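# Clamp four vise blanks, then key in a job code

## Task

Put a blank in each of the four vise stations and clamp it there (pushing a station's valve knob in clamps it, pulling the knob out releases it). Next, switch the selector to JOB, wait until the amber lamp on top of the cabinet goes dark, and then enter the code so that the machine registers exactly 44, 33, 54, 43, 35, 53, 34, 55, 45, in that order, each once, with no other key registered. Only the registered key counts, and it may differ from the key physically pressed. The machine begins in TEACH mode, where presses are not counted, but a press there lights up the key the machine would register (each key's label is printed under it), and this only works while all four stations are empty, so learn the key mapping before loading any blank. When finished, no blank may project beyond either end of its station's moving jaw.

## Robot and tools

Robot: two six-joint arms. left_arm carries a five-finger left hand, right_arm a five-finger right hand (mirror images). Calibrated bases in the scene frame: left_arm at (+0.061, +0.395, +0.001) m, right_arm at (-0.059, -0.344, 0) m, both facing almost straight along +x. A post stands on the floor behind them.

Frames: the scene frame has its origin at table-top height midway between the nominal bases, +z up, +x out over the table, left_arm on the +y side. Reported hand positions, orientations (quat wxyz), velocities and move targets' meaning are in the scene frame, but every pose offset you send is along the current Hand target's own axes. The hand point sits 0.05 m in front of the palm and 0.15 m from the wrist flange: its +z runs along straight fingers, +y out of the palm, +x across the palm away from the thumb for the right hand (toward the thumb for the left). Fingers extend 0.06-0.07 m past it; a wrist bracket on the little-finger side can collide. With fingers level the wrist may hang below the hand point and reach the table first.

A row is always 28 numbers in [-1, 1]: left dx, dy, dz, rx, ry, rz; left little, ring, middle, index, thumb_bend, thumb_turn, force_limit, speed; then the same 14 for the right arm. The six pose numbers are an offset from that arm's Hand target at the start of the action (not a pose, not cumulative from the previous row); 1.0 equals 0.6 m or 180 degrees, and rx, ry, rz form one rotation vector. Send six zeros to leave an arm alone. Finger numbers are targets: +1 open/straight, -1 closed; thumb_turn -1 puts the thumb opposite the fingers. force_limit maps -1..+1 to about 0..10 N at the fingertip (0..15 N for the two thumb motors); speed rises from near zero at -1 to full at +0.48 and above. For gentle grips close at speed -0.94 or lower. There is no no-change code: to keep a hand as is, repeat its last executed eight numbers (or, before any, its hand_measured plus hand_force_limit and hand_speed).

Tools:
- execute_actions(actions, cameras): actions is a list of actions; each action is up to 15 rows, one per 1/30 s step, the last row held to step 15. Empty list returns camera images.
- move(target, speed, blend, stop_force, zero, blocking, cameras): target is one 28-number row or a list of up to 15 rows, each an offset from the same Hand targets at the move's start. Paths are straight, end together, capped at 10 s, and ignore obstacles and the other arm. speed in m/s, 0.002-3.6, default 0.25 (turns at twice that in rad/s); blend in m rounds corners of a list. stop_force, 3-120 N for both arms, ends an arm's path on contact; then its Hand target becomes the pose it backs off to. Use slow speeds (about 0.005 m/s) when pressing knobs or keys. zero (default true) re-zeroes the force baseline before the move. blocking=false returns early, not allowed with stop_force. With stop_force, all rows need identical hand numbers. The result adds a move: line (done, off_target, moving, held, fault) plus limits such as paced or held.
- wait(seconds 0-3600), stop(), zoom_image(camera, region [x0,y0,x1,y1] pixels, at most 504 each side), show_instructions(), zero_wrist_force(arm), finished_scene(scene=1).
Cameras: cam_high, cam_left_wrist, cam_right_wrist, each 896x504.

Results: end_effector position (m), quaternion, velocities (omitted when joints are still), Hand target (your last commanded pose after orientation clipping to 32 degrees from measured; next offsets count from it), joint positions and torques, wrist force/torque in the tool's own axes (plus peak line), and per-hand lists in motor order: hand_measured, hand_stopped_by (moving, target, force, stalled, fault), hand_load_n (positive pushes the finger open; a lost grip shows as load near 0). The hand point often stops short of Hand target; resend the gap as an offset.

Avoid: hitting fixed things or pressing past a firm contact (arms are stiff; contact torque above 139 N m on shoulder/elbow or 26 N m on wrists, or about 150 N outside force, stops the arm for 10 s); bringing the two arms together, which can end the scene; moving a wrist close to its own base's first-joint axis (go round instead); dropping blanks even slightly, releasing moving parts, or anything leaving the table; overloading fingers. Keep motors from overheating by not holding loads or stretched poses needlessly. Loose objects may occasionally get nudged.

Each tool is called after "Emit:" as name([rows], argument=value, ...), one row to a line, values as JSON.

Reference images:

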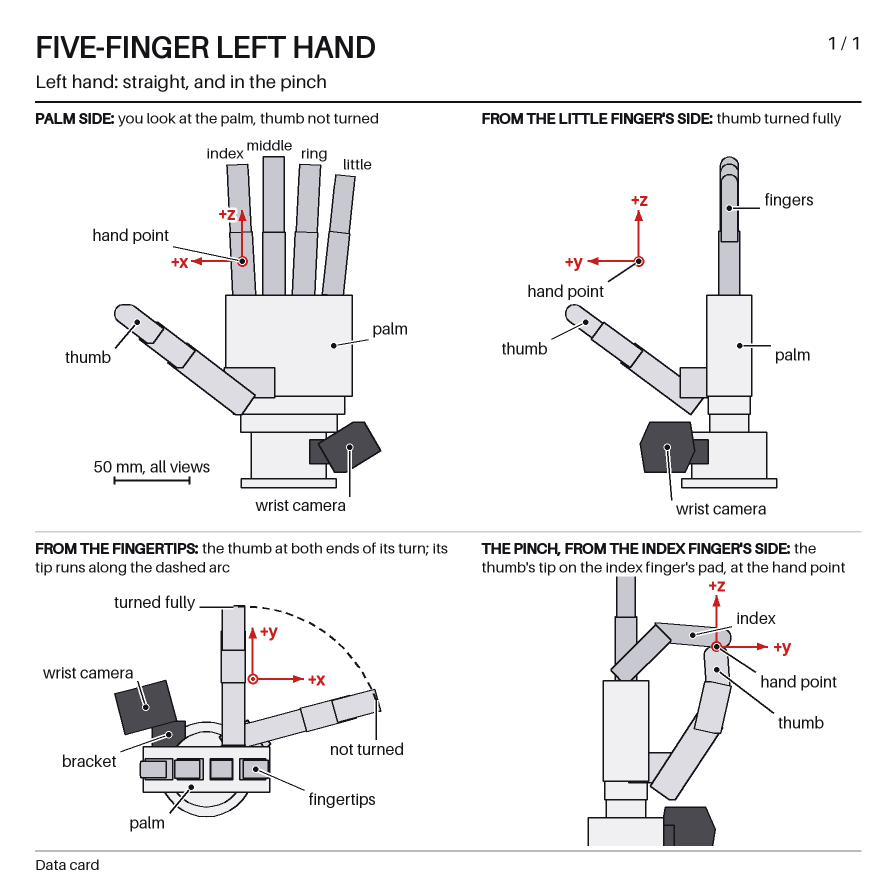

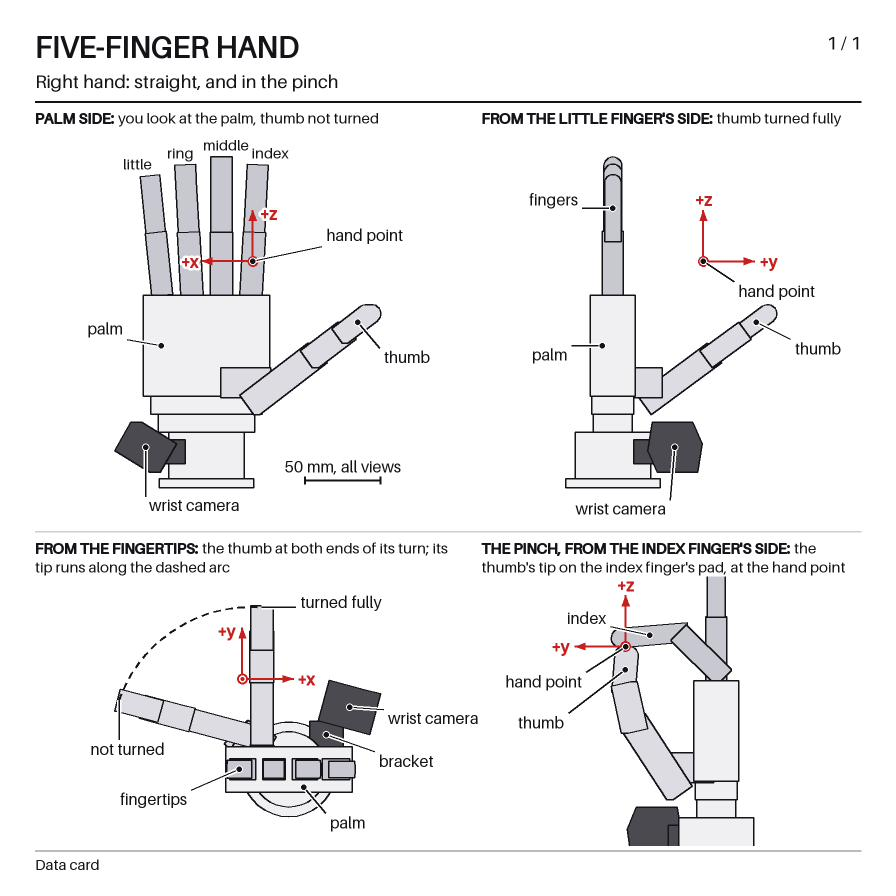

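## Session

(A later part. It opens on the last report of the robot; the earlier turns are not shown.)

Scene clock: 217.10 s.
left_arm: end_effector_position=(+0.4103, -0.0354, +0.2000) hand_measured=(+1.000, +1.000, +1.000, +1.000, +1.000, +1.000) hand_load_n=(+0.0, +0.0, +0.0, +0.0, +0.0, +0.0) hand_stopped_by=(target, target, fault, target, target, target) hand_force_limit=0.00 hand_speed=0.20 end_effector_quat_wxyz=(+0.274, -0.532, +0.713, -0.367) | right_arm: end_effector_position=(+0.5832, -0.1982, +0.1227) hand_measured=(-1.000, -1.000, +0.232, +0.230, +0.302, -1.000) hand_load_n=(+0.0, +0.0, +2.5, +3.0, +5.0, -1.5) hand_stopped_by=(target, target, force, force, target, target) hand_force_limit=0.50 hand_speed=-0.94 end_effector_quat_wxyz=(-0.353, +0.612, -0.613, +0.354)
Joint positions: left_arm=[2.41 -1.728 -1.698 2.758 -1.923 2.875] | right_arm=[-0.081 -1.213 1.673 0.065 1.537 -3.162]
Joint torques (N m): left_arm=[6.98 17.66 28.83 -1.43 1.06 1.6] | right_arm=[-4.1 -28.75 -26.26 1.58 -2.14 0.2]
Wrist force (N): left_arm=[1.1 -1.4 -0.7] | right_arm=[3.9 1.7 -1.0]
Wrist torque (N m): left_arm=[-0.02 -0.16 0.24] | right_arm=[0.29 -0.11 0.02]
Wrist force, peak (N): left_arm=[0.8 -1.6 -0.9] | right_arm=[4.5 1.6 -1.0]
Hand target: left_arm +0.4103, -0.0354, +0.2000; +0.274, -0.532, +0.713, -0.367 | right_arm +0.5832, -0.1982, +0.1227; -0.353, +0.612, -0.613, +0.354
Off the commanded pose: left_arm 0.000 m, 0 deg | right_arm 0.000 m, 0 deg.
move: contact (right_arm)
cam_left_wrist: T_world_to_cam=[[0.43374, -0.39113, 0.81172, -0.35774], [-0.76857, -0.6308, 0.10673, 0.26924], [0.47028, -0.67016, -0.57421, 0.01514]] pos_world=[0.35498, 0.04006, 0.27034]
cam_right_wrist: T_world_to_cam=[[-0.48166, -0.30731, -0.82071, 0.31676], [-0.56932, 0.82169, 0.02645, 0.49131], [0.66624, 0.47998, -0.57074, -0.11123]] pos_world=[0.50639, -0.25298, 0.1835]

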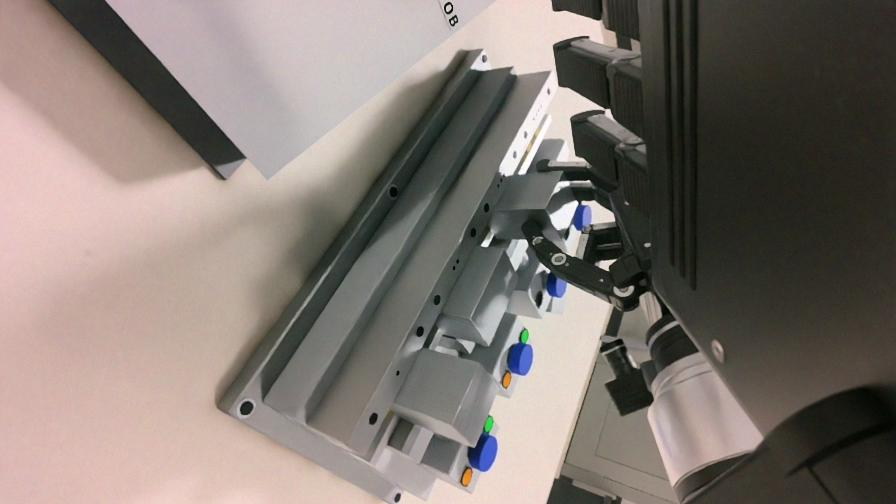

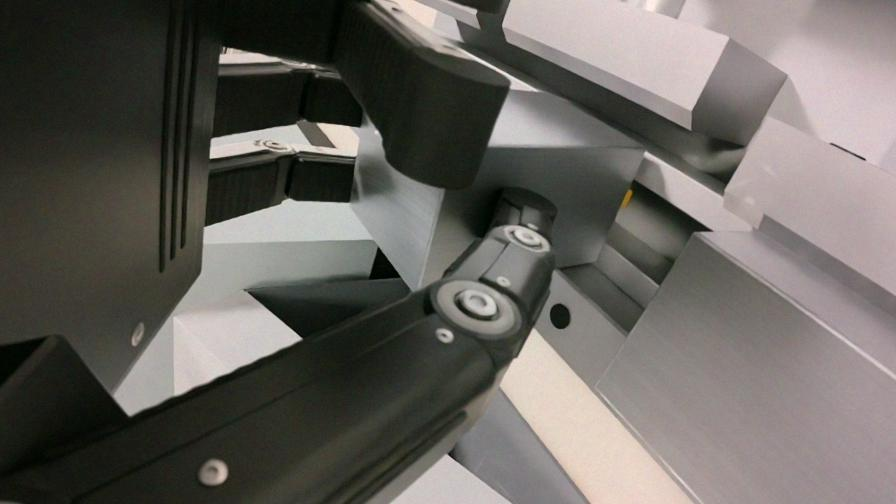

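Emit:
zoom_image(camera="cam_right_wrist", region=[400, 80, 660, 300])

Emit:
zoom_image(camera="cam_left_wrist", region=[460, 140, 600, 270])

Scaled by 1.938 from the camera's image (finer frame: 1280x720).

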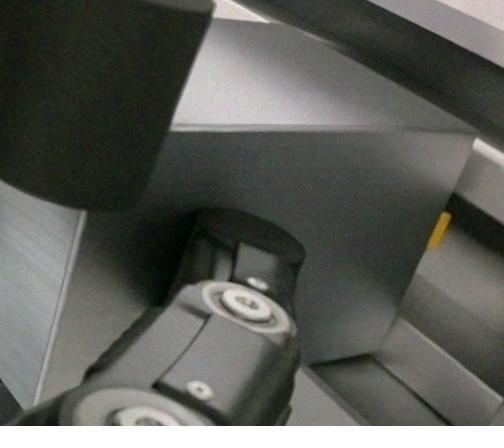

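Scaled by 3.600 from the camera's image (finer frame: 1280x720).

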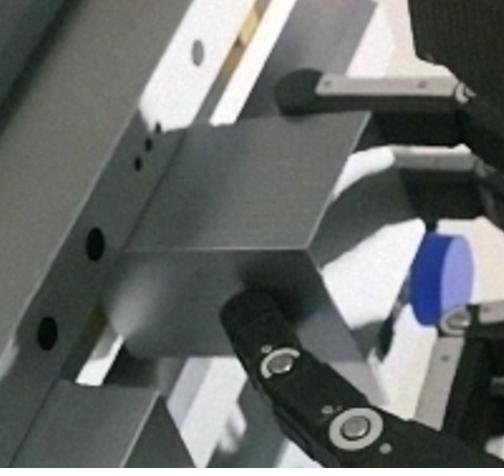

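Emit:
move(target=[0,0,0,0,0,0,1,1,1,1,1,1,0,0.2, 0.01,-0.0022,-0.00125,0,-0.01667,0.02887,-1,-1,0.0,0.0,0.3,-1,0.5,-0.94], speed=0.03, cameras=["cam_left_wrist","cam_right_wrist"])

Emit:
zoom_image(camera="cam_right_wrist", region=[400, 80, 660, 300])

Emit:
zoom_image(camera="cam_left_wrist", region=[460, 140, 600, 270])

Scene clock: 219.83 s.
left_arm: end_effector_position=(+0.4103, -0.0354, +0.2000) hand_measured=(+1.000, +1.000, +1.000, +1.000, +1.000, +1.000) hand_load_n=(+0.0, +0.0, +0.0, +0.0, +0.0, +0.0) hand_stopped_by=(target, target, fault, target, target, target) hand_force_limit=0.00 hand_speed=0.20 end_effector_quat_wxyz=(+0.274, -0.532, +0.713, -0.367) | right_arm: end_effector_position=(+0.5832, -0.2042, +0.1242) hand_measured=(-1.000, -1.000, +0.232, +0.230, +0.302, -1.000) hand_load_n=(+0.0, +0.0, +2.0, +3.5, +5.0, -0.5) hand_stopped_by=(target, target, force, force, target, target) hand_force_limit=0.50 hand_speed=-0.94 end_effector_quat_wxyz=(+0.384, -0.593, +0.630, -0.321)
Joint positions: left_arm=[2.41 -1.728 -1.698 2.758 -1.923 2.875] | right_arm=[-0.135 -1.222 1.693 0.055 1.438 -3.099]
Joint torques (N m): left_arm=[6.85 17.64 29.14 -1.38 0.99 1.48] | right_arm=[-5.55 -46.6 -7.6 -2.71 -2.83 1.9]
Wrist force (N): left_arm=[0.7 -1.1 -0.5] | right_arm=[-0.3 3.4 1.1]
Wrist torque (N m): left_arm=[0.03 -0.09 0.21] | right_arm=[0.33 -0.03 0.02]
Wrist force, peak (N): left_arm=[1.1 -1.4 -1.1] | right_arm=[3.5 1.9 -0.9]
Hand target: left_arm +0.4103, -0.0354, +0.2000; +0.274, -0.532, +0.713, -0.367 | right_arm +0.5832, -0.2042, +0.1242; -0.385, +0.593, -0.630, +0.321
Off the commanded pose: left_arm 0.000 m, 0 deg | right_arm 0.000 m, 0 deg.
move: done
cam_left_wrist: T_world_to_cam=[[0.43374, -0.39113, 0.81172, -0.35774], [-0.76857, -0.6308, 0.10673, 0.26924], [0.47028, -0.67016, -0.57421, 0.01514]] pos_world=[0.35498, 0.04006, 0.27034]
cam_right_wrist: T_world_to_cam=[[-0.48162, -0.22015, -0.84828, 0.33734], [-0.56928, 0.8145, 0.11183, 0.48408], [0.66631, 0.53677, -0.5176, -0.10242]] pos_world=[0.50629, -0.26504, 0.17901]

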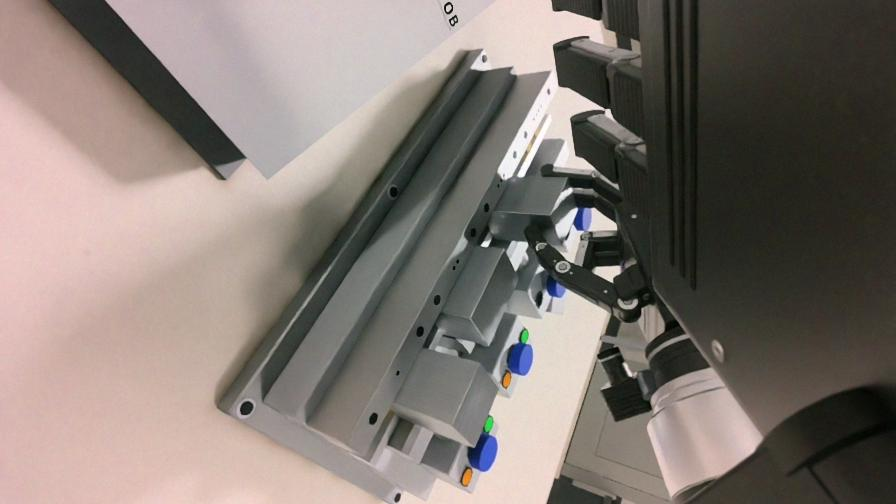

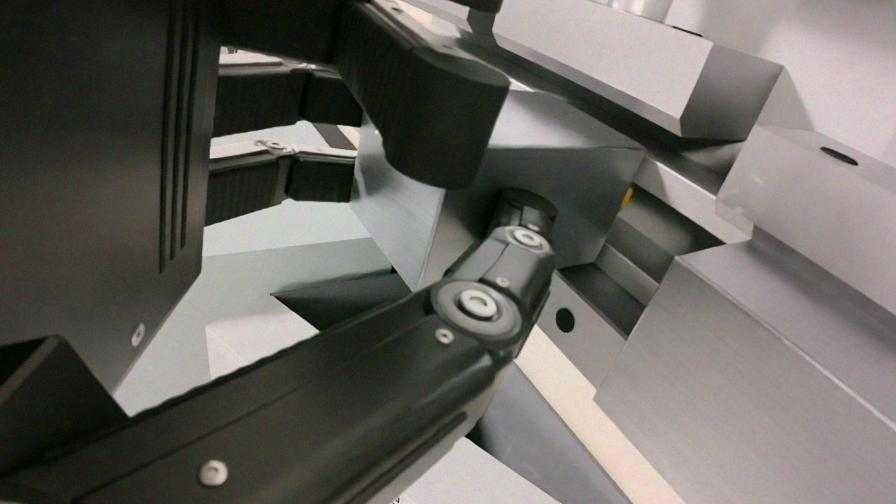

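Scaled by 1.938 from the camera's image (finer frame: 1280x720).

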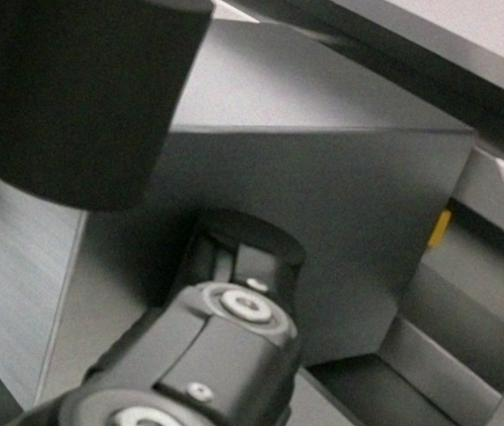

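Scaled by 3.600 from the camera's image (finer frame: 1280x720).

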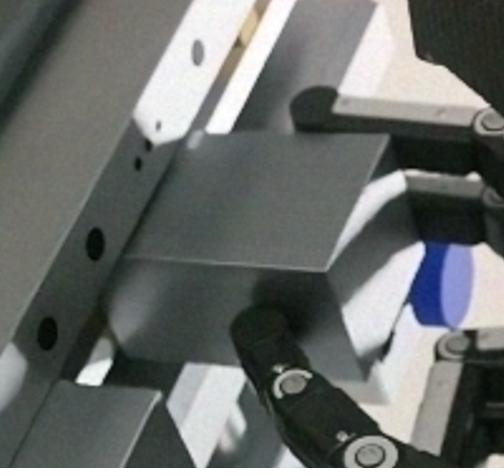

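Emit:
move(target=[0,0,0,0,0,0,1,1,1,1,1,1,0,0.2, 0.00104,0.0086,0.005,0,0,0,-1,-1,0.0,0.0,0.3,-1,0.5,-0.94], speed=0.01, stop_force=4, cameras=["cam_left_wrist","cam_right_wrist"])

Emit:
zoom_image(camera="cam_right_wrist", region=[400, 80, 660, 300])

Emit:
zoom_image(camera="cam_left_wrist", region=[460, 140, 600, 270])

Scene clock: 221.47 s.
left_arm: end_effector_position=(+0.4103, -0.0354, +0.2000) hand_measured=(+1.000, +1.000, +1.000, +1.000, +1.000, +1.000) hand_load_n=(-0.5, +0.0, +0.0, +0.0, +0.0, +0.0) hand_stopped_by=(target, target, fault, target, target, target) hand_force_limit=0.00 hand_speed=0.20 end_effector_quat_wxyz=(+0.274, -0.532, +0.713, -0.367) | right_arm: end_effector_position=(+0.5832, -0.2042, +0.1224) hand_measured=(-1.000, -1.000, +0.232, +0.230, +0.302, -1.000) hand_load_n=(+0.5, +0.0, +2.5, +4.0, +4.5, -0.5) hand_stopped_by=(target, target, force, force, target, target) hand_force_limit=0.50 hand_speed=-0.94 end_effector_quat_wxyz=(+0.385, -0.593, +0.630, -0.321)
Joint positions: left_arm=[2.41 -1.728 -1.698 2.758 -1.923 2.875] | right_arm=[-0.135 -1.22 1.696 0.05 1.437 -3.099]
Joint torques (N m): left_arm=[7.15 17.62 29.19 -1.49 1.07 1.59] | right_arm=[-3.91 -44.99 -32.27 1.25 2.37 0.28]
Wrist force (N): left_arm=[0.8 -1.1 -0.9] | right_arm=[-1.1 0.8 -0.1]
Wrist torque (N m): left_arm=[0.05 -0.12 0.21] | right_arm=[0.27 0.03 -0.05]
Wrist force, peak (N): left_arm=[0.6 -1.8 -0.8] | right_arm=[-3.2 -6.8 -0.6]
Hand target: left_arm +0.4103, -0.0354, +0.2000; +0.274, -0.532, +0.713, -0.367 | right_arm +0.5832, -0.2042, +0.1224; -0.385, +0.593, -0.630, +0.321 (not the last commanded pose)
Off the commanded pose: left_arm 0.000 m, 0 deg | right_arm 0.004 m, 0 deg.
move: contact (right_arm)
cam_left_wrist: T_world_to_cam=[[0.43374, -0.39113, 0.81172, -0.35774], [-0.76857, -0.6308, 0.10673, 0.26924], [0.47028, -0.67016, -0.57421, 0.01514]] pos_world=[0.35498, 0.04006, 0.27034]
cam_right_wrist: T_world_to_cam=[[-0.48155, -0.21977, -0.84842, 0.33596], [-0.56934, 0.81441, 0.11219, 0.48428], [0.6663, 0.53707, -0.5173, -0.1034]] pos_world=[0.50639, -0.26504, 0.17721]

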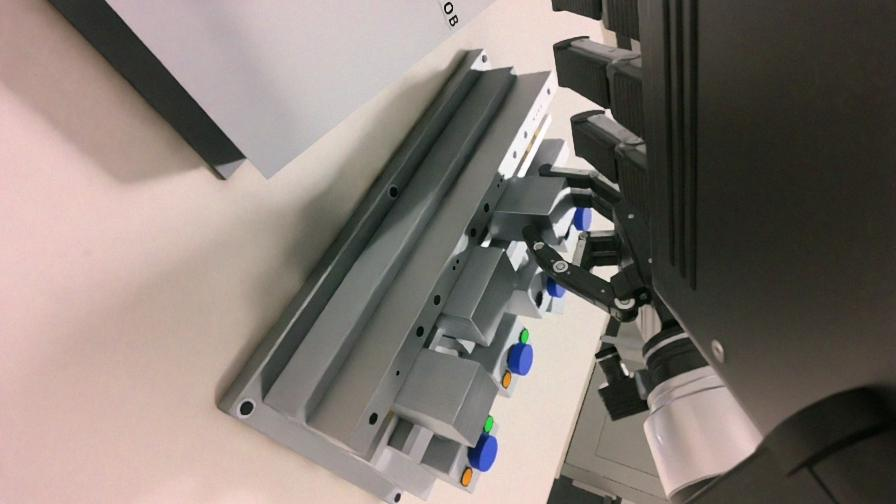

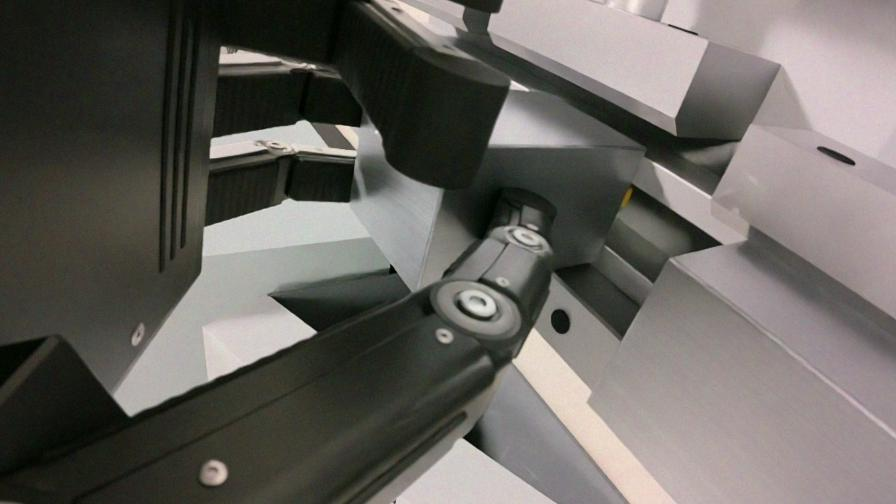

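Scaled by 1.938 from the camera's image (finer frame: 1280x720).

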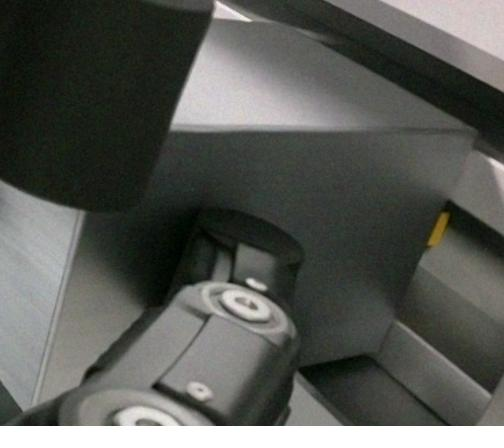

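Scaled by 3.600 from the camera's image (finer frame: 1280x720).

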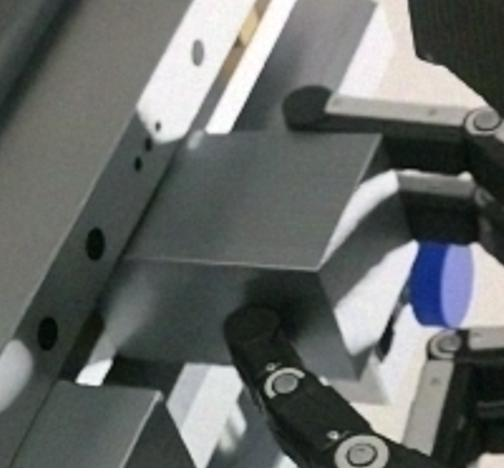

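Emit:
move(target=[0,0,0,0,0,0,1,1,1,1,1,1,0,0.2, 0,0,0,0,0,0,-1,-1,0.5,0.5,0.3,-1,0.5,-0.85], cameras=["cam_left_wrist","cam_right_wrist"])

Emit:
zoom_image(camera="cam_right_wrist", region=[400, 80, 660, 300])

Emit:
zoom_image(camera="cam_left_wrist", region=[460, 140, 600, 270])

Scene clock: 222.57 s.
left_arm: end_effector_position=(+0.4103, -0.0354, +0.2000) hand_measured=(+1.000, +1.000, +1.000, +1.000, +1.000, +1.000) hand_load_n=(+0.0, +0.0, +0.0, +0.0, +0.0, +0.0) hand_stopped_by=(target, target, fault, target, target, target) hand_force_limit=0.00 hand_speed=0.20 end_effector_quat_wxyz=(+0.274, -0.532, +0.713, -0.367) | right_arm: end_effector_position=(+0.5832, -0.2042, +0.1224) hand_measured=(-1.000, -1.000, +0.500, +0.500, +0.300, -1.000) hand_load_n=(+0.0, +0.0, +0.0, +0.0, +0.0, +0.0) hand_stopped_by=(target, target, target, target, target, target) hand_force_limit=0.50 hand_speed=-0.85 end_effector_quat_wxyz=(+0.385, -0.593, +0.630, -0.321)
Joint positions: left_arm=[2.41 -1.728 -1.698 2.758 -1.923 2.875] | right_arm=[-0.135 -1.22 1.696 0.05 1.437 -3.099]
Joint torques (N m): left_arm=[6.94 17.3 29.03 -1.45 1.03 1.49] | right_arm=[-2.18 -44.52 -32.59 -1.22 2.37 -1.23]
Wrist force (N): left_arm=[1.0 -1.3 -0.7] | right_arm=[-0.6 1.6 0.3]
Wrist torque (N m): left_arm=[0.00 -0.14 0.23] | right_arm=[0.23 0.00 -0.02]
Wrist force, peak (N): left_arm=[1.1 -1.5 -0.6] | right_arm=[-0.2 2.8 0.8]
Hand target: left_arm +0.4103, -0.0354, +0.2000; +0.274, -0.532, +0.713, -0.367 | right_arm +0.5832, -0.2042, +0.1224; -0.385, +0.593, -0.630, +0.321
Off the commanded pose: left_arm 0.000 m, 0 deg | right_arm 0.000 m, 0 deg.
move: done
cam_left_wrist: T_world_to_cam=[[0.43374, -0.39113, 0.81172, -0.35774], [-0.76857, -0.6308, 0.10673, 0.26924], [0.47028, -0.67016, -0.57421, 0.01514]] pos_world=[0.35498, 0.04006, 0.27034]
cam_right_wrist: T_world_to_cam=[[-0.48152, -0.21985, -0.84842, 0.33592], [-0.56933, 0.81443, 0.11208, 0.48429], [0.66634, 0.537, -0.51733, -0.10343]] pos_world=[0.50639, -0.26504, 0.17721]

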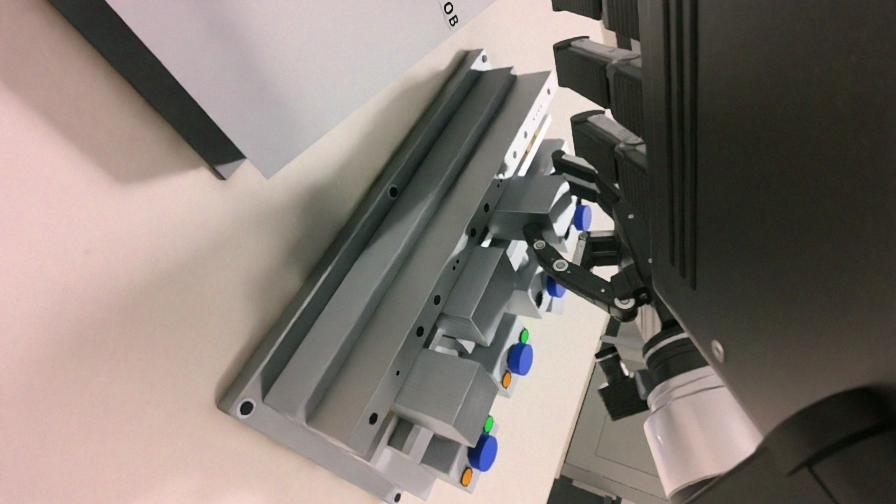

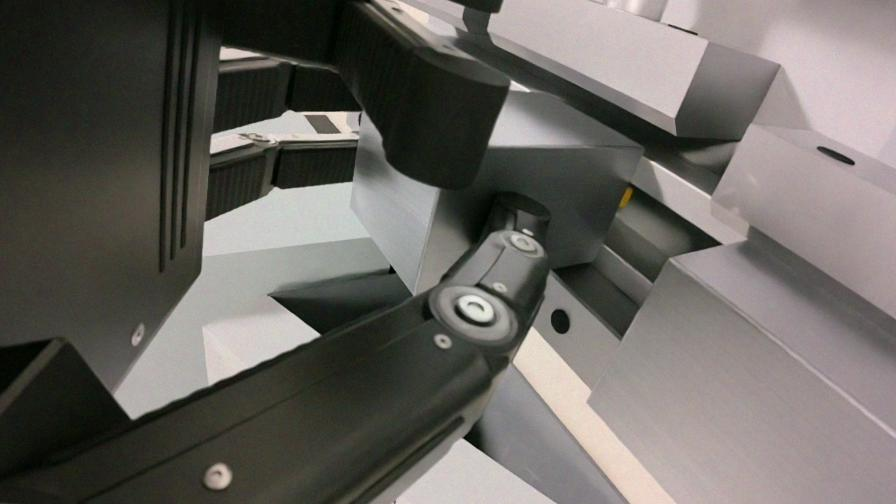

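Scaled by 1.938 from the camera's image (finer frame: 1280x720).

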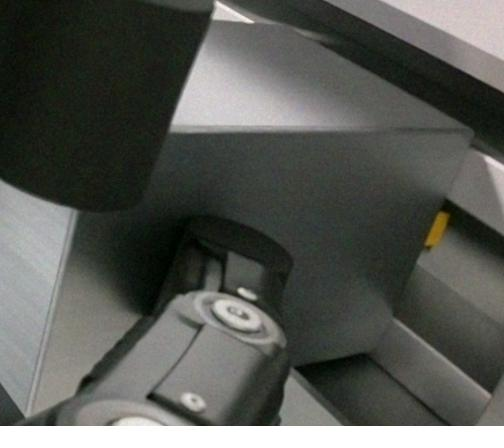

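Scaled by 3.600 from the camera's image (finer frame: 1280x720).

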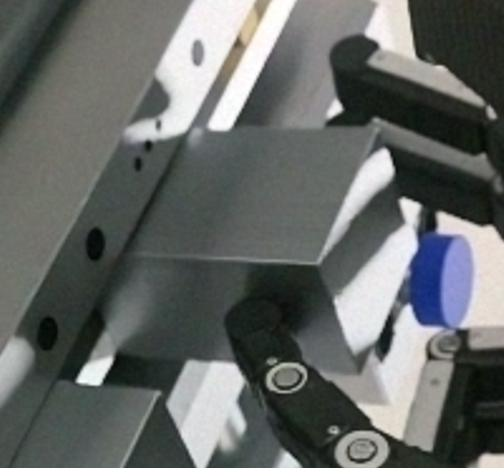

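Emit:
move([
  [0,0,0,0,0,0,1,1,1,1,1,1,0,0.2, 0,0.00375,-0.0065,0,0,0,-1,-1,0.5,0.5,0.3,-1,0.5,-0.85],
  [0,0,0,0,0,0,1,1,1,1,1,1,0,0.2, -0.0157,-0.1254,-0.0811,0,0,0,-1,-1,0.5,0.5,0.3,-1,0.5,-0.85],
], speed=[0.03,0.12], cameras=["cam_left_wrist","cam_right_wrist"])

Emit:
zoom_image(camera="cam_left_wrist", region=[440, 140, 620, 290])

Scene clock: 224.50 s.
left_arm: end_effector_position=(+0.4103, -0.0354, +0.2000) hand_measured=(+1.000, +1.000, +1.000, +1.000, +1.000, +1.000) hand_load_n=(+0.0, +0.0, +0.0, +0.0, +0.0, -0.5) hand_stopped_by=(target, target, fault, target, target, target) hand_force_limit=0.00 hand_speed=0.20 end_effector_quat_wxyz=(+0.274, -0.532, +0.713, -0.367) | right_arm: end_effector_position=(+0.5787, -0.2041, +0.2123) hand_measured=(-1.000, -1.000, +0.500, +0.500, +0.300, -1.000) hand_load_n=(+0.0, +0.0, +0.0, +0.0, +0.0, +0.0) hand_stopped_by=(target, target, target, target, target, target) hand_force_limit=0.50 hand_speed=-0.85 end_effector_quat_wxyz=(+0.385, -0.593, +0.630, -0.321)
Joint positions: left_arm=[2.41 -1.728 -1.698 2.758 -1.923 2.875] | right_arm=[-0.136 -1.306 1.566 0.266 1.437 -3.099]
Joint torques (N m): left_arm=[6.92 17.75 28.78 -1.45 1.08 1.47] | right_arm=[-4.4 -42.86 -35.11 2.19 2.54 -2.44]
Wrist force (N): left_arm=[0.8 -1.5 -0.7] | right_arm=[-0.2 1.5 0.2]
Wrist torque (N m): left_arm=[-0.02 -0.12 0.23] | right_arm=[0.24 -0.03 0.01]
Wrist force, peak (N): left_arm=[0.8 -1.7 -0.9] | right_arm=[-0.2 2.6 0.4]
Hand target: left_arm +0.4103, -0.0354, +0.2000; +0.274, -0.532, +0.713, -0.367 | right_arm +0.5787, -0.2041, +0.2124; -0.385, +0.593, -0.630, +0.321
Off the commanded pose: left_arm 0.000 m, 0 deg | right_arm 0.000 m, 0 deg.
move: done
cam_left_wrist: T_world_to_cam=[[0.43374, -0.39113, 0.81172, -0.35774], [-0.76857, -0.6308, 0.10673, 0.26924], [0.47028, -0.67016, -0.57421, 0.01514]] pos_world=[0.35498, 0.04006, 0.27034]
cam_right_wrist: T_world_to_cam=[[-0.48147, -0.21988, -0.84843, 0.41002], [-0.56941, 0.81438, 0.11208, 0.4716], [0.6663, 0.53707, -0.5173, -0.05395]] pos_world=[0.50189, -0.26493, 0.26711]

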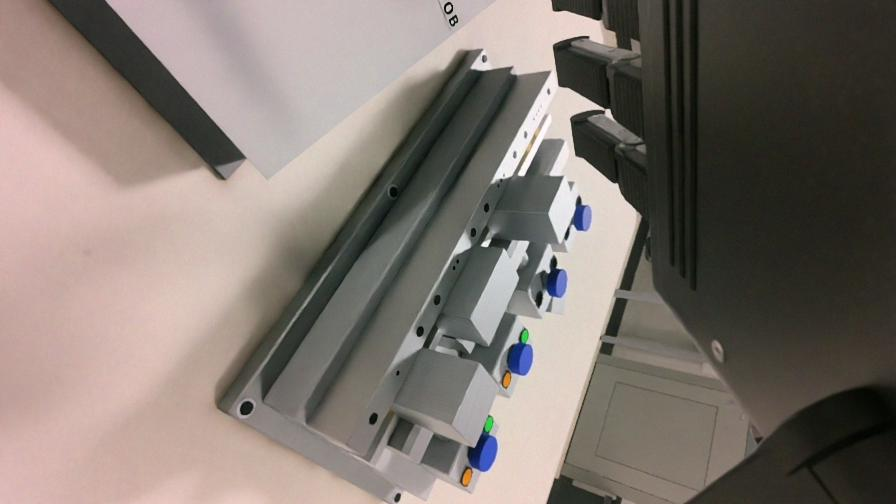

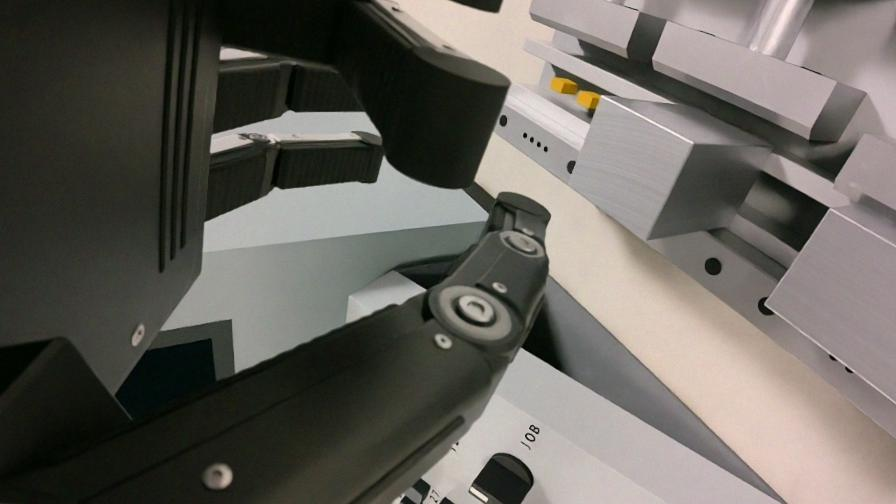

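Scaled by 2.800 from the camera's image (finer frame: 1280x720).

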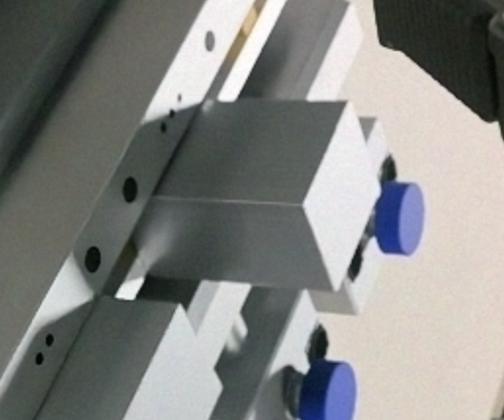

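Emit:
zoom_image(camera="cam_right_wrist", region=[500, 0, 896, 260])

Scaled by 1.273 from the camera's image (finer frame: 1280x720).

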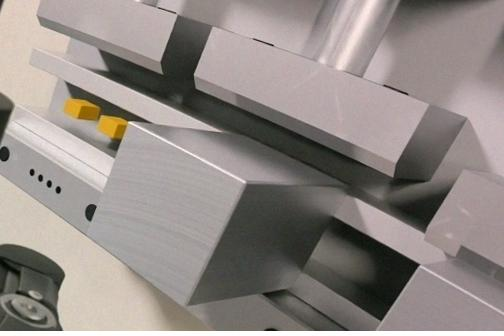

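Emit:
move(target=[0,0,0,0,0,0,1,1,1,1,1,1,0,0.2, 0.2073,-0.0143,-0.0443,0,0.01667,-0.02887,-1,-1,1,-1,1,-1,0.2,0.2], speed=0.25)

Emit:
move(target=[0,0,0,0,0,0,1,1,1,1,1,1,0,0.2, 0.13,0.0519,0.0434,-0.1306,-0.3568,-0.3568,-1,-1,1,-1,1,-1,0.2,0.2], speed=0.4, cameras=["cam_left_wrist","cam_right_wrist"])

Scene clock: 226.97 s.
left_arm: end_effector_position=(+0.4103, -0.0354, +0.2000) hand_measured=(+1.000, +1.000, +1.000, +1.000, +1.000, +1.000) hand_load_n=(+0.0, +0.0, +0.0, +0.0, +0.0, +0.0) hand_stopped_by=(target, target, fault, target, target, target) hand_force_limit=0.00 hand_speed=0.20 end_effector_quat_wxyz=(+0.274, -0.532, +0.713, -0.367) | right_arm: end_effector_position=(+0.5599, -0.3299, +0.2201) hand_measured=(-1.000, -1.000, +1.000, -1.000, +1.000, -1.000) hand_load_n=(+0.0, +0.0, +0.0, +0.0, +0.0, +0.0) hand_stopped_by=(target, target, target, target, target, target) hand_force_limit=0.20 hand_speed=0.20 end_effector_quat_wxyz=(-0.353, +0.612, -0.613, +0.354)
Joint positions: left_arm=[2.41 -1.728 -1.698 2.758 -1.923 2.875] | right_arm=[-0.392 -1.373 1.622 0.303 1.269 -3.324]
Joint torques (N m): left_arm=[6.89 17.57 29.1 -1.55 1.14 1.51] | right_arm=[-8.07 -40.86 -9.09 2.48 -3.41 -2.48]
Wrist force (N): left_arm=[0.6 -1.5 -0.9] | right_arm=[-0.3 1.7 -0.2]
Wrist torque (N m): left_arm=[-0.02 -0.10 0.22] | right_arm=[0.33 -0.01 0.13]
Wrist force, peak (N): left_arm=[0.9 -1.8 -0.6] | right_arm=[-1.1 1.7 0.4]
Hand target: left_arm +0.4103, -0.0354, +0.2000; +0.274, -0.532, +0.713, -0.367 | right_arm +0.5599, -0.3300, +0.2202; -0.353, +0.612, -0.612, +0.354
Off the commanded pose: left_arm 0.000 m, 0 deg | right_arm 0.000 m, 0 deg.
move: done

Scene clock: 229.97 s.
left_arm: end_effector_position=(+0.4103, -0.0354, +0.2000) hand_measured=(+1.000, +1.000, +1.000, +1.000, +1.000, +1.000) hand_load_n=(+0.0, +0.0, +0.0, +0.0, +0.0, +0.0) hand_stopped_by=(target, target, fault, target, target, target) hand_force_limit=0.00 hand_speed=0.20 end_effector_quat_wxyz=(+0.274, -0.532, +0.713, -0.367) | right_arm: end_effector_position=(+0.5668, -0.4080, +0.1802) hand_measured=(-1.000, -1.000, +1.000, -1.000, +1.000, -1.000) hand_load_n=(+0.0, +0.0, +0.0, +0.0, +0.0, +0.0) hand_stopped_by=(target, target, target, target, target, target) hand_force_limit=0.20 hand_speed=0.20 end_effector_quat_wxyz=(-0.258, +0.966, -0.001, +0.000)
Joint positions: left_arm=[2.41 -1.728 -1.698 2.758 -1.923 2.875] | right_arm=[-0.446 -0.549 0.495 1.848 1.094 -5.172]
Joint torques (N m): left_arm=[6.75 17.65 28.5 -1.47 1.05 1.41] | right_arm=[6.87 -45.28 -31.92 5.26 2.19 -2.44]
Wrist force (N): left_arm=[0.9 -1.2 -0.8] | right_arm=[-0.3 1.6 0.0]
Wrist torque (N m): left_arm=[0.02 -0.14 0.21] | right_arm=[0.21 0.01 0.11]
Wrist force, peak (N): left_arm=[0.8 -1.6 -1.0] | right_arm=[-0.6 2.1 -0.3]
Hand target: left_arm +0.4103, -0.0354, +0.2000; +0.274, -0.532, +0.713, -0.367 | right_arm +0.5668, -0.4080, +0.1802; -0.258, +0.966, +0.000, +0.000
Off the commanded pose: left_arm 0.000 m, 0 deg | right_arm 0.000 m, 0 deg.
move: done
cam_left_wrist: T_world_to_cam=[[0.43374, -0.39113, 0.81172, -0.35774], [-0.76857, -0.6308, 0.10673, 0.26924], [0.47028, -0.67016, -0.57421, 0.01514]] pos_world=[0.35498, 0.04006, 0.27034]
cam_right_wrist: T_world_to_cam=[[0.30591, -0.82778, -0.47032, -0.43031], [-0.82175, -0.47904, 0.30863, 0.21436], [-0.48078, 0.29207, -0.82677, 0.65287]] pos_world=[0.62167, -0.4442, 0.27123]

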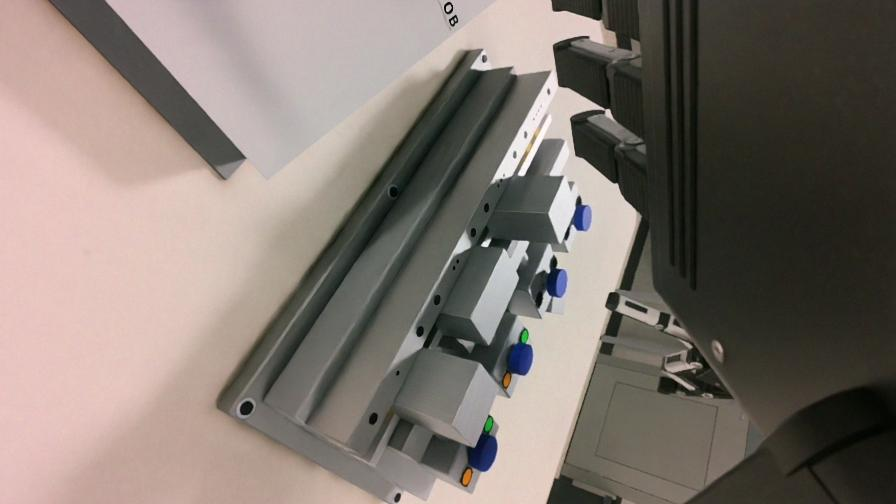

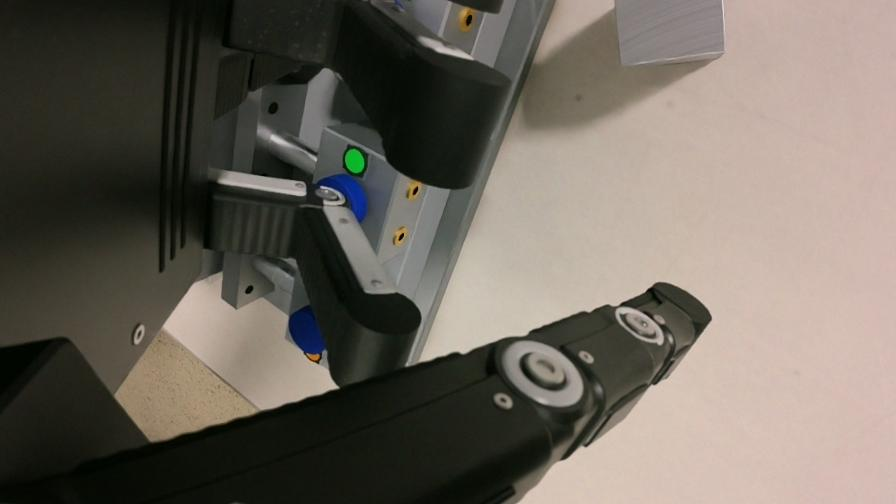

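Emit:
move(target=[0,0,0,0,0,0,1,1,1,1,1,1,0,0.2, 0,0.0283,0.0491,0,0,0,-1,-1,1,-1,1,-1,0.2,0.2], speed=0.06, stop_force=8, cameras=["cam_left_wrist"])

Emit:
zoom_image(camera="cam_left_wrist", region=[460, 180, 640, 330])

Scene clock: 231.77 s.
left_arm: end_effector_position=(+0.4103, -0.0354, +0.2000) hand_measured=(+1.000, +1.000, +1.000, +1.000, +1.000, +1.000) hand_load_n=(+0.0, +0.0, +0.0, +0.0, +0.0, -0.5) hand_stopped_by=(target, target, fault, target, target, target) hand_force_limit=0.00 hand_speed=0.20 end_effector_quat_wxyz=(+0.274, -0.532, +0.713, -0.367) | right_arm: end_effector_position=(+0.5668, -0.4080, +0.1462) hand_measured=(-1.000, -1.000, +1.000, -1.000, +1.000, -1.000) hand_load_n=(+0.5, +0.0, +0.0, +0.0, +0.0, +0.0) hand_stopped_by=(target, target, target, target, target, target) hand_force_limit=0.20 hand_speed=0.20 end_effector_quat_wxyz=(-0.258, +0.966, +0.000, +0.000)
Joint positions: left_arm=[2.41 -1.728 -1.698 2.758 -1.923 2.875] | right_arm=[-0.446 -0.55 0.584 1.76 1.094 -5.172]
Joint torques (N m): left_arm=[6.91 17.68 28.41 -1.49 1.11 1.51] | right_arm=[-5.18 -46.27 -6.41 0.59 -3.53 1.2]
Wrist force (N): left_arm=[0.7 -1.4 -0.6] | right_arm=[-0.3 1.5 -0.2]
Wrist torque (N m): left_arm=[-0.02 -0.11 0.22] | right_arm=[0.23 0.00 0.14]
Wrist force, peak (N): left_arm=[0.7 -1.6 -0.9] | right_arm=[-0.2 1.7 -0.4]
Hand target: left_arm +0.4103, -0.0354, +0.2000; +0.274, -0.532, +0.713, -0.367 | right_arm +0.5668, -0.4080, +0.1462; -0.258, +0.966, +0.000, +0.000
Off the commanded pose: left_arm 0.000 m, 0 deg | right_arm 0.000 m, 0 deg.
move: done
cam_left_wrist: T_world_to_cam=[[0.43374, -0.39113, 0.81172, -0.35774], [-0.76857, -0.6308, 0.10673, 0.26924], [0.47028, -0.67016, -0.57421, 0.01514]] pos_world=[0.35498, 0.04006, 0.27034]

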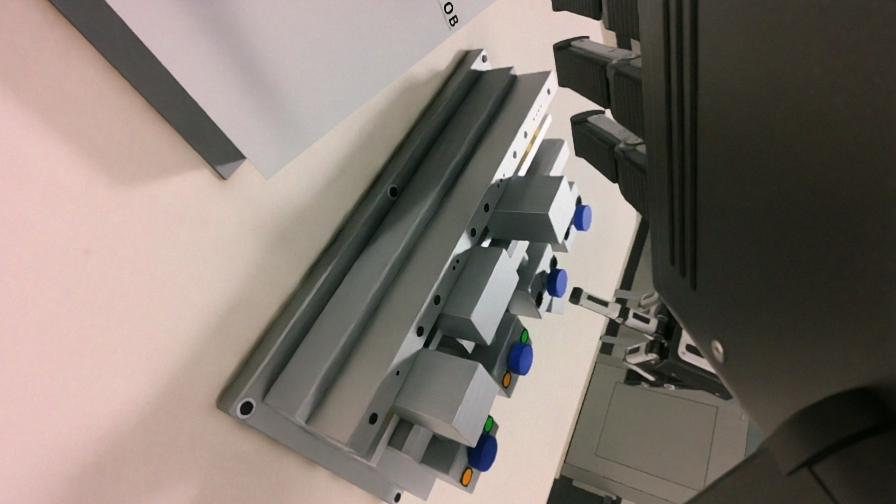

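Scaled by 2.800 from the camera's image (finer frame: 1280x720).

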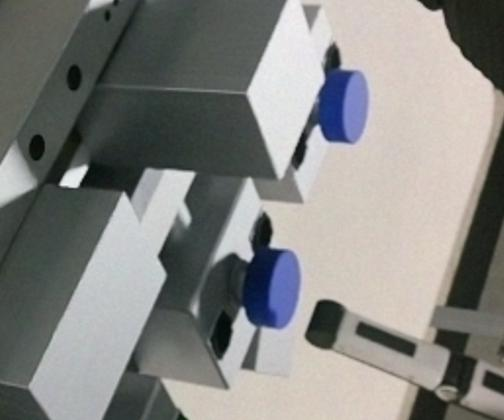

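Emit:
move(target=[0,0,0,0,0,0,1,1,1,1,1,1,0,0.2, 0,0.015,0.026,0,0,0,-1,-1,1,-1,1,-1,0.2,0.2], speed=0.01, stop_force=20, cameras=["cam_left_wrist"])

Emit:
zoom_image(camera="cam_left_wrist", region=[460, 180, 640, 330])

Scene clock: 238.17 s.
left_arm: end_effector_position=(+0.4103, -0.0354, +0.2000) hand_measured=(+1.000, +1.000, +1.000, +1.000, +1.000, +1.000) hand_load_n=(+0.0, +0.0, +0.0, +0.0, +0.0, -0.5) hand_stopped_by=(target, target, fault, target, target, target) hand_force_limit=0.00 hand_speed=0.20 end_effector_quat_wxyz=(+0.274, -0.532, +0.713, -0.367) | right_arm: end_effector_position=(+0.5668, -0.4080, +0.1300) hand_measured=(-1.000, -1.000, +1.000, -1.000, +1.000, -1.000) hand_load_n=(+0.0, +0.0, +0.5, +0.0, +0.0, +0.0) hand_stopped_by=(target, target, target, target, target, target) hand_force_limit=0.20 hand_speed=0.20 end_effector_quat_wxyz=(-0.259, +0.966, -0.001, +0.000)
Joint positions: left_arm=[2.41 -1.728 -1.698 2.758 -1.923 2.875] | right_arm=[-0.446 -0.546 0.619 1.722 1.094 -5.172]
Joint torques (N m): left_arm=[6.88 18 28.51 -1.45 1.09 1.5] | right_arm=[6.23 -45.21 -26 2.56 -1.65 -0.71]
Wrist force (N): left_arm=[0.6 -1.1 -0.7] | right_arm=[0.3 -2.6 -21.3]
Wrist torque (N m): left_arm=[0.03 -0.08 0.21] | right_arm=[1.48 0.53 0.07]
Wrist force, peak (N): left_arm=[1.1 -1.5 -1.1] | right_arm=[0.2 -5.6 -27.6]
Hand target: left_arm +0.4103, -0.0354, +0.2000; +0.274, -0.532, +0.713, -0.367 | right_arm +0.5668, -0.4080, +0.1300; -0.258, +0.966, -0.001, +0.000 (not the last commanded pose)
Off the commanded pose: left_arm 0.000 m, 0 deg | right_arm 0.002 m, 0 deg.
move: contact (right_arm)
cam_left_wrist: T_world_to_cam=[[0.43374, -0.39113, 0.81172, -0.35774], [-0.76857, -0.6308, 0.10673, 0.26924], [0.47028, -0.67016, -0.57421, 0.01514]] pos_world=[0.35498, 0.04006, 0.27034]

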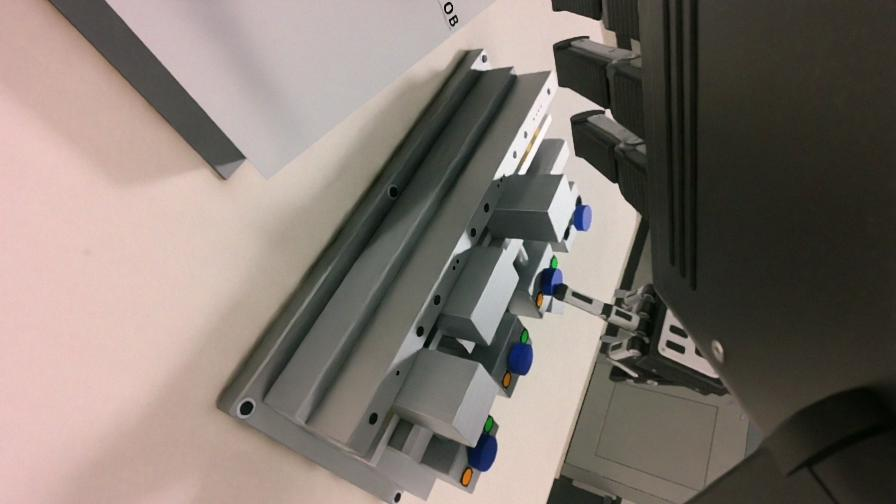

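Scaled by 2.800 from the camera's image (finer frame: 1280x720).

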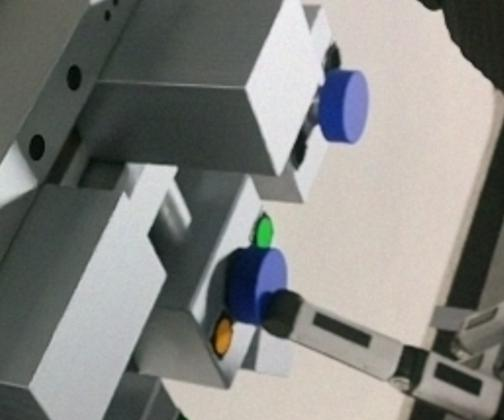

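Emit:
move([
  [0,0,0,0,0,0,1,1,1,1,1,1,0,0.2, 0,-0.05,-0.0866,0,0,0,-1,-1,1,-1,1,-1,0.2,0.2],
  [0,0,0,0,0,0,1,1,1,1,1,1,0,0.2, 0.092,-0.0102,-0.0711,0.1717,0.2430,0.2266,-1,-1,1,-1,1,-1,0.2,0.2],
], speed=[0.08,0.3], blend=0.02)

Emit:
move(target=[0,0,0,0,0,0,1,1,1,1,1,1,0,0.2, 0,0,0,0,0,0,-1,-1,0.4,0.4,0.3,-1,0.2,0.2], cameras=["cam_right_wrist"])

Emit:
zoom_image(camera="cam_right_wrist", region=[460, 60, 760, 300])

Scene clock: 242.37 s.
left_arm: end_effector_position=(+0.4103, -0.0354, +0.2000) hand_measured=(+1.000, +1.000, +1.000, +1.000, +1.000, +1.000) hand_load_n=(+0.0, +0.0, +0.0, +0.0, +0.0, -0.5) hand_stopped_by=(target, target, fault, target, target, target) hand_force_limit=0.00 hand_speed=0.20 end_effector_quat_wxyz=(+0.274, -0.532, +0.713, -0.367) | right_arm: end_effector_position=(+0.6220, -0.4241, +0.1700) hand_measured=(-1.000, -1.000, +1.000, -1.000, +1.000, -1.000) hand_load_n=(+0.0, +0.0, +0.0, +0.0, +0.0, +0.5) hand_stopped_by=(target, target, target, target, target, target) hand_force_limit=0.20 hand_speed=0.20 end_effector_quat_wxyz=(-0.461, +0.738, -0.418, +0.261)
Joint positions: left_arm=[2.41 -1.728 -1.698 2.758 -1.923 2.875] | right_arm=[-0.655 -0.941 1.221 0.601 0.606 -3.925]
Joint torques (N m): left_arm=[6.99 17.51 28.48 -1.45 1.05 1.41] | right_arm=[6.83 -55.42 -6.74 -0.91 1.73 2.09]
Wrist force (N): left_arm=[0.8 -1.2 -0.7] | right_arm=[-0.4 1.5 0.4]
Wrist torque (N m): left_arm=[0.03 -0.12 0.21] | right_arm=[0.28 -0.02 0.01]
Wrist force, peak (N): left_arm=[1.2 -1.6 -0.9] | right_arm=[0.4 -2.8 -21.4]
Hand target: left_arm +0.4103, -0.0354, +0.2000; +0.274, -0.532, +0.713, -0.367 | right_arm +0.6220, -0.4241, +0.1700; -0.461, +0.738, -0.418, +0.261
Off the commanded pose: left_arm 0.000 m, 0 deg | right_arm 0.000 m, 0 deg.
move: done

Scene clock: 243.10 s.
left_arm: end_effector_position=(+0.4103, -0.0354, +0.2000) hand_measured=(+1.000, +1.000, +1.000, +1.000, +1.000, +1.000) hand_load_n=(-0.5, +0.0, +0.0, +0.0, +0.0, +0.0) hand_stopped_by=(target, target, fault, target, target, target) hand_force_limit=0.00 hand_speed=0.20 end_effector_quat_wxyz=(+0.274, -0.532, +0.713, -0.367) | right_arm: end_effector_position=(+0.6220, -0.4241, +0.1700) hand_measured=(-1.000, -1.000, +0.400, +0.400, +0.300, -1.000) hand_load_n=(+0.0, +0.0, +0.0, +0.0, +0.0, +0.0) hand_stopped_by=(target, target, target, target, target, target) hand_force_limit=0.20 hand_speed=0.20 end_effector_quat_wxyz=(-0.461, +0.738, -0.418, +0.261)
Joint positions: left_arm=[2.41 -1.728 -1.698 2.758 -1.923 2.875] | right_arm=[-0.655 -0.941 1.221 0.6 0.606 -3.925]
Joint torques (N m): left_arm=[6.61 17.54 28.78 -1.54 1.09 1.44] | right_arm=[6.45 -55.67 -8.34 -0.71 1.73 2]
Wrist force (N): left_arm=[0.7 -1.3 -0.7] | right_arm=[-0.5 1.5 0.4]
Wrist torque (N m): left_arm=[0.00 -0.10 0.21] | right_arm=[0.27 0.00 0.01]
Wrist force, peak (N): left_arm=[0.9 -1.4 -0.8] | right_arm=[-0.4 1.6 0.3]
Hand target: left_arm +0.4103, -0.0354, +0.2000; +0.274, -0.532, +0.713, -0.367 | right_arm +0.6220, -0.4241, +0.1700; -0.461, +0.738, -0.418, +0.261
Off the commanded pose: left_arm 0.000 m, 0 deg | right_arm 0.000 m, 0 deg.
move: done
cam_right_wrist: T_world_to_cam=[[-0.20497, -0.48105, -0.85239, 0.06447], [-0.91151, 0.41108, -0.01281, 0.74313], [0.35656, 0.77434, -0.52274, 0.30766]] pos_world=[0.58088, -0.51271, 0.2253]

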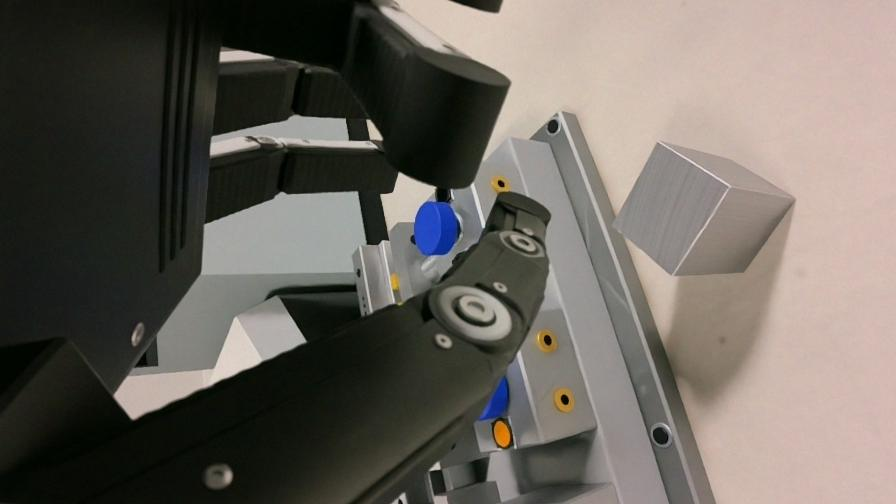

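Scaled by 1.680 from the camera's image (finer frame: 1280x720).

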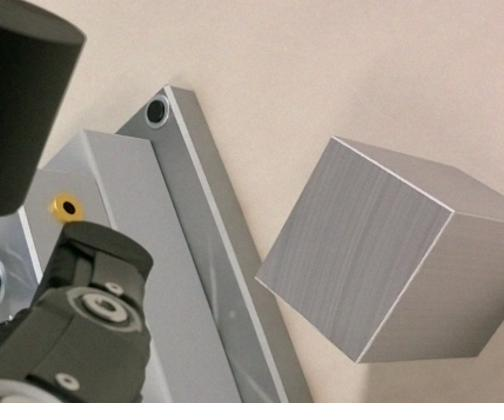

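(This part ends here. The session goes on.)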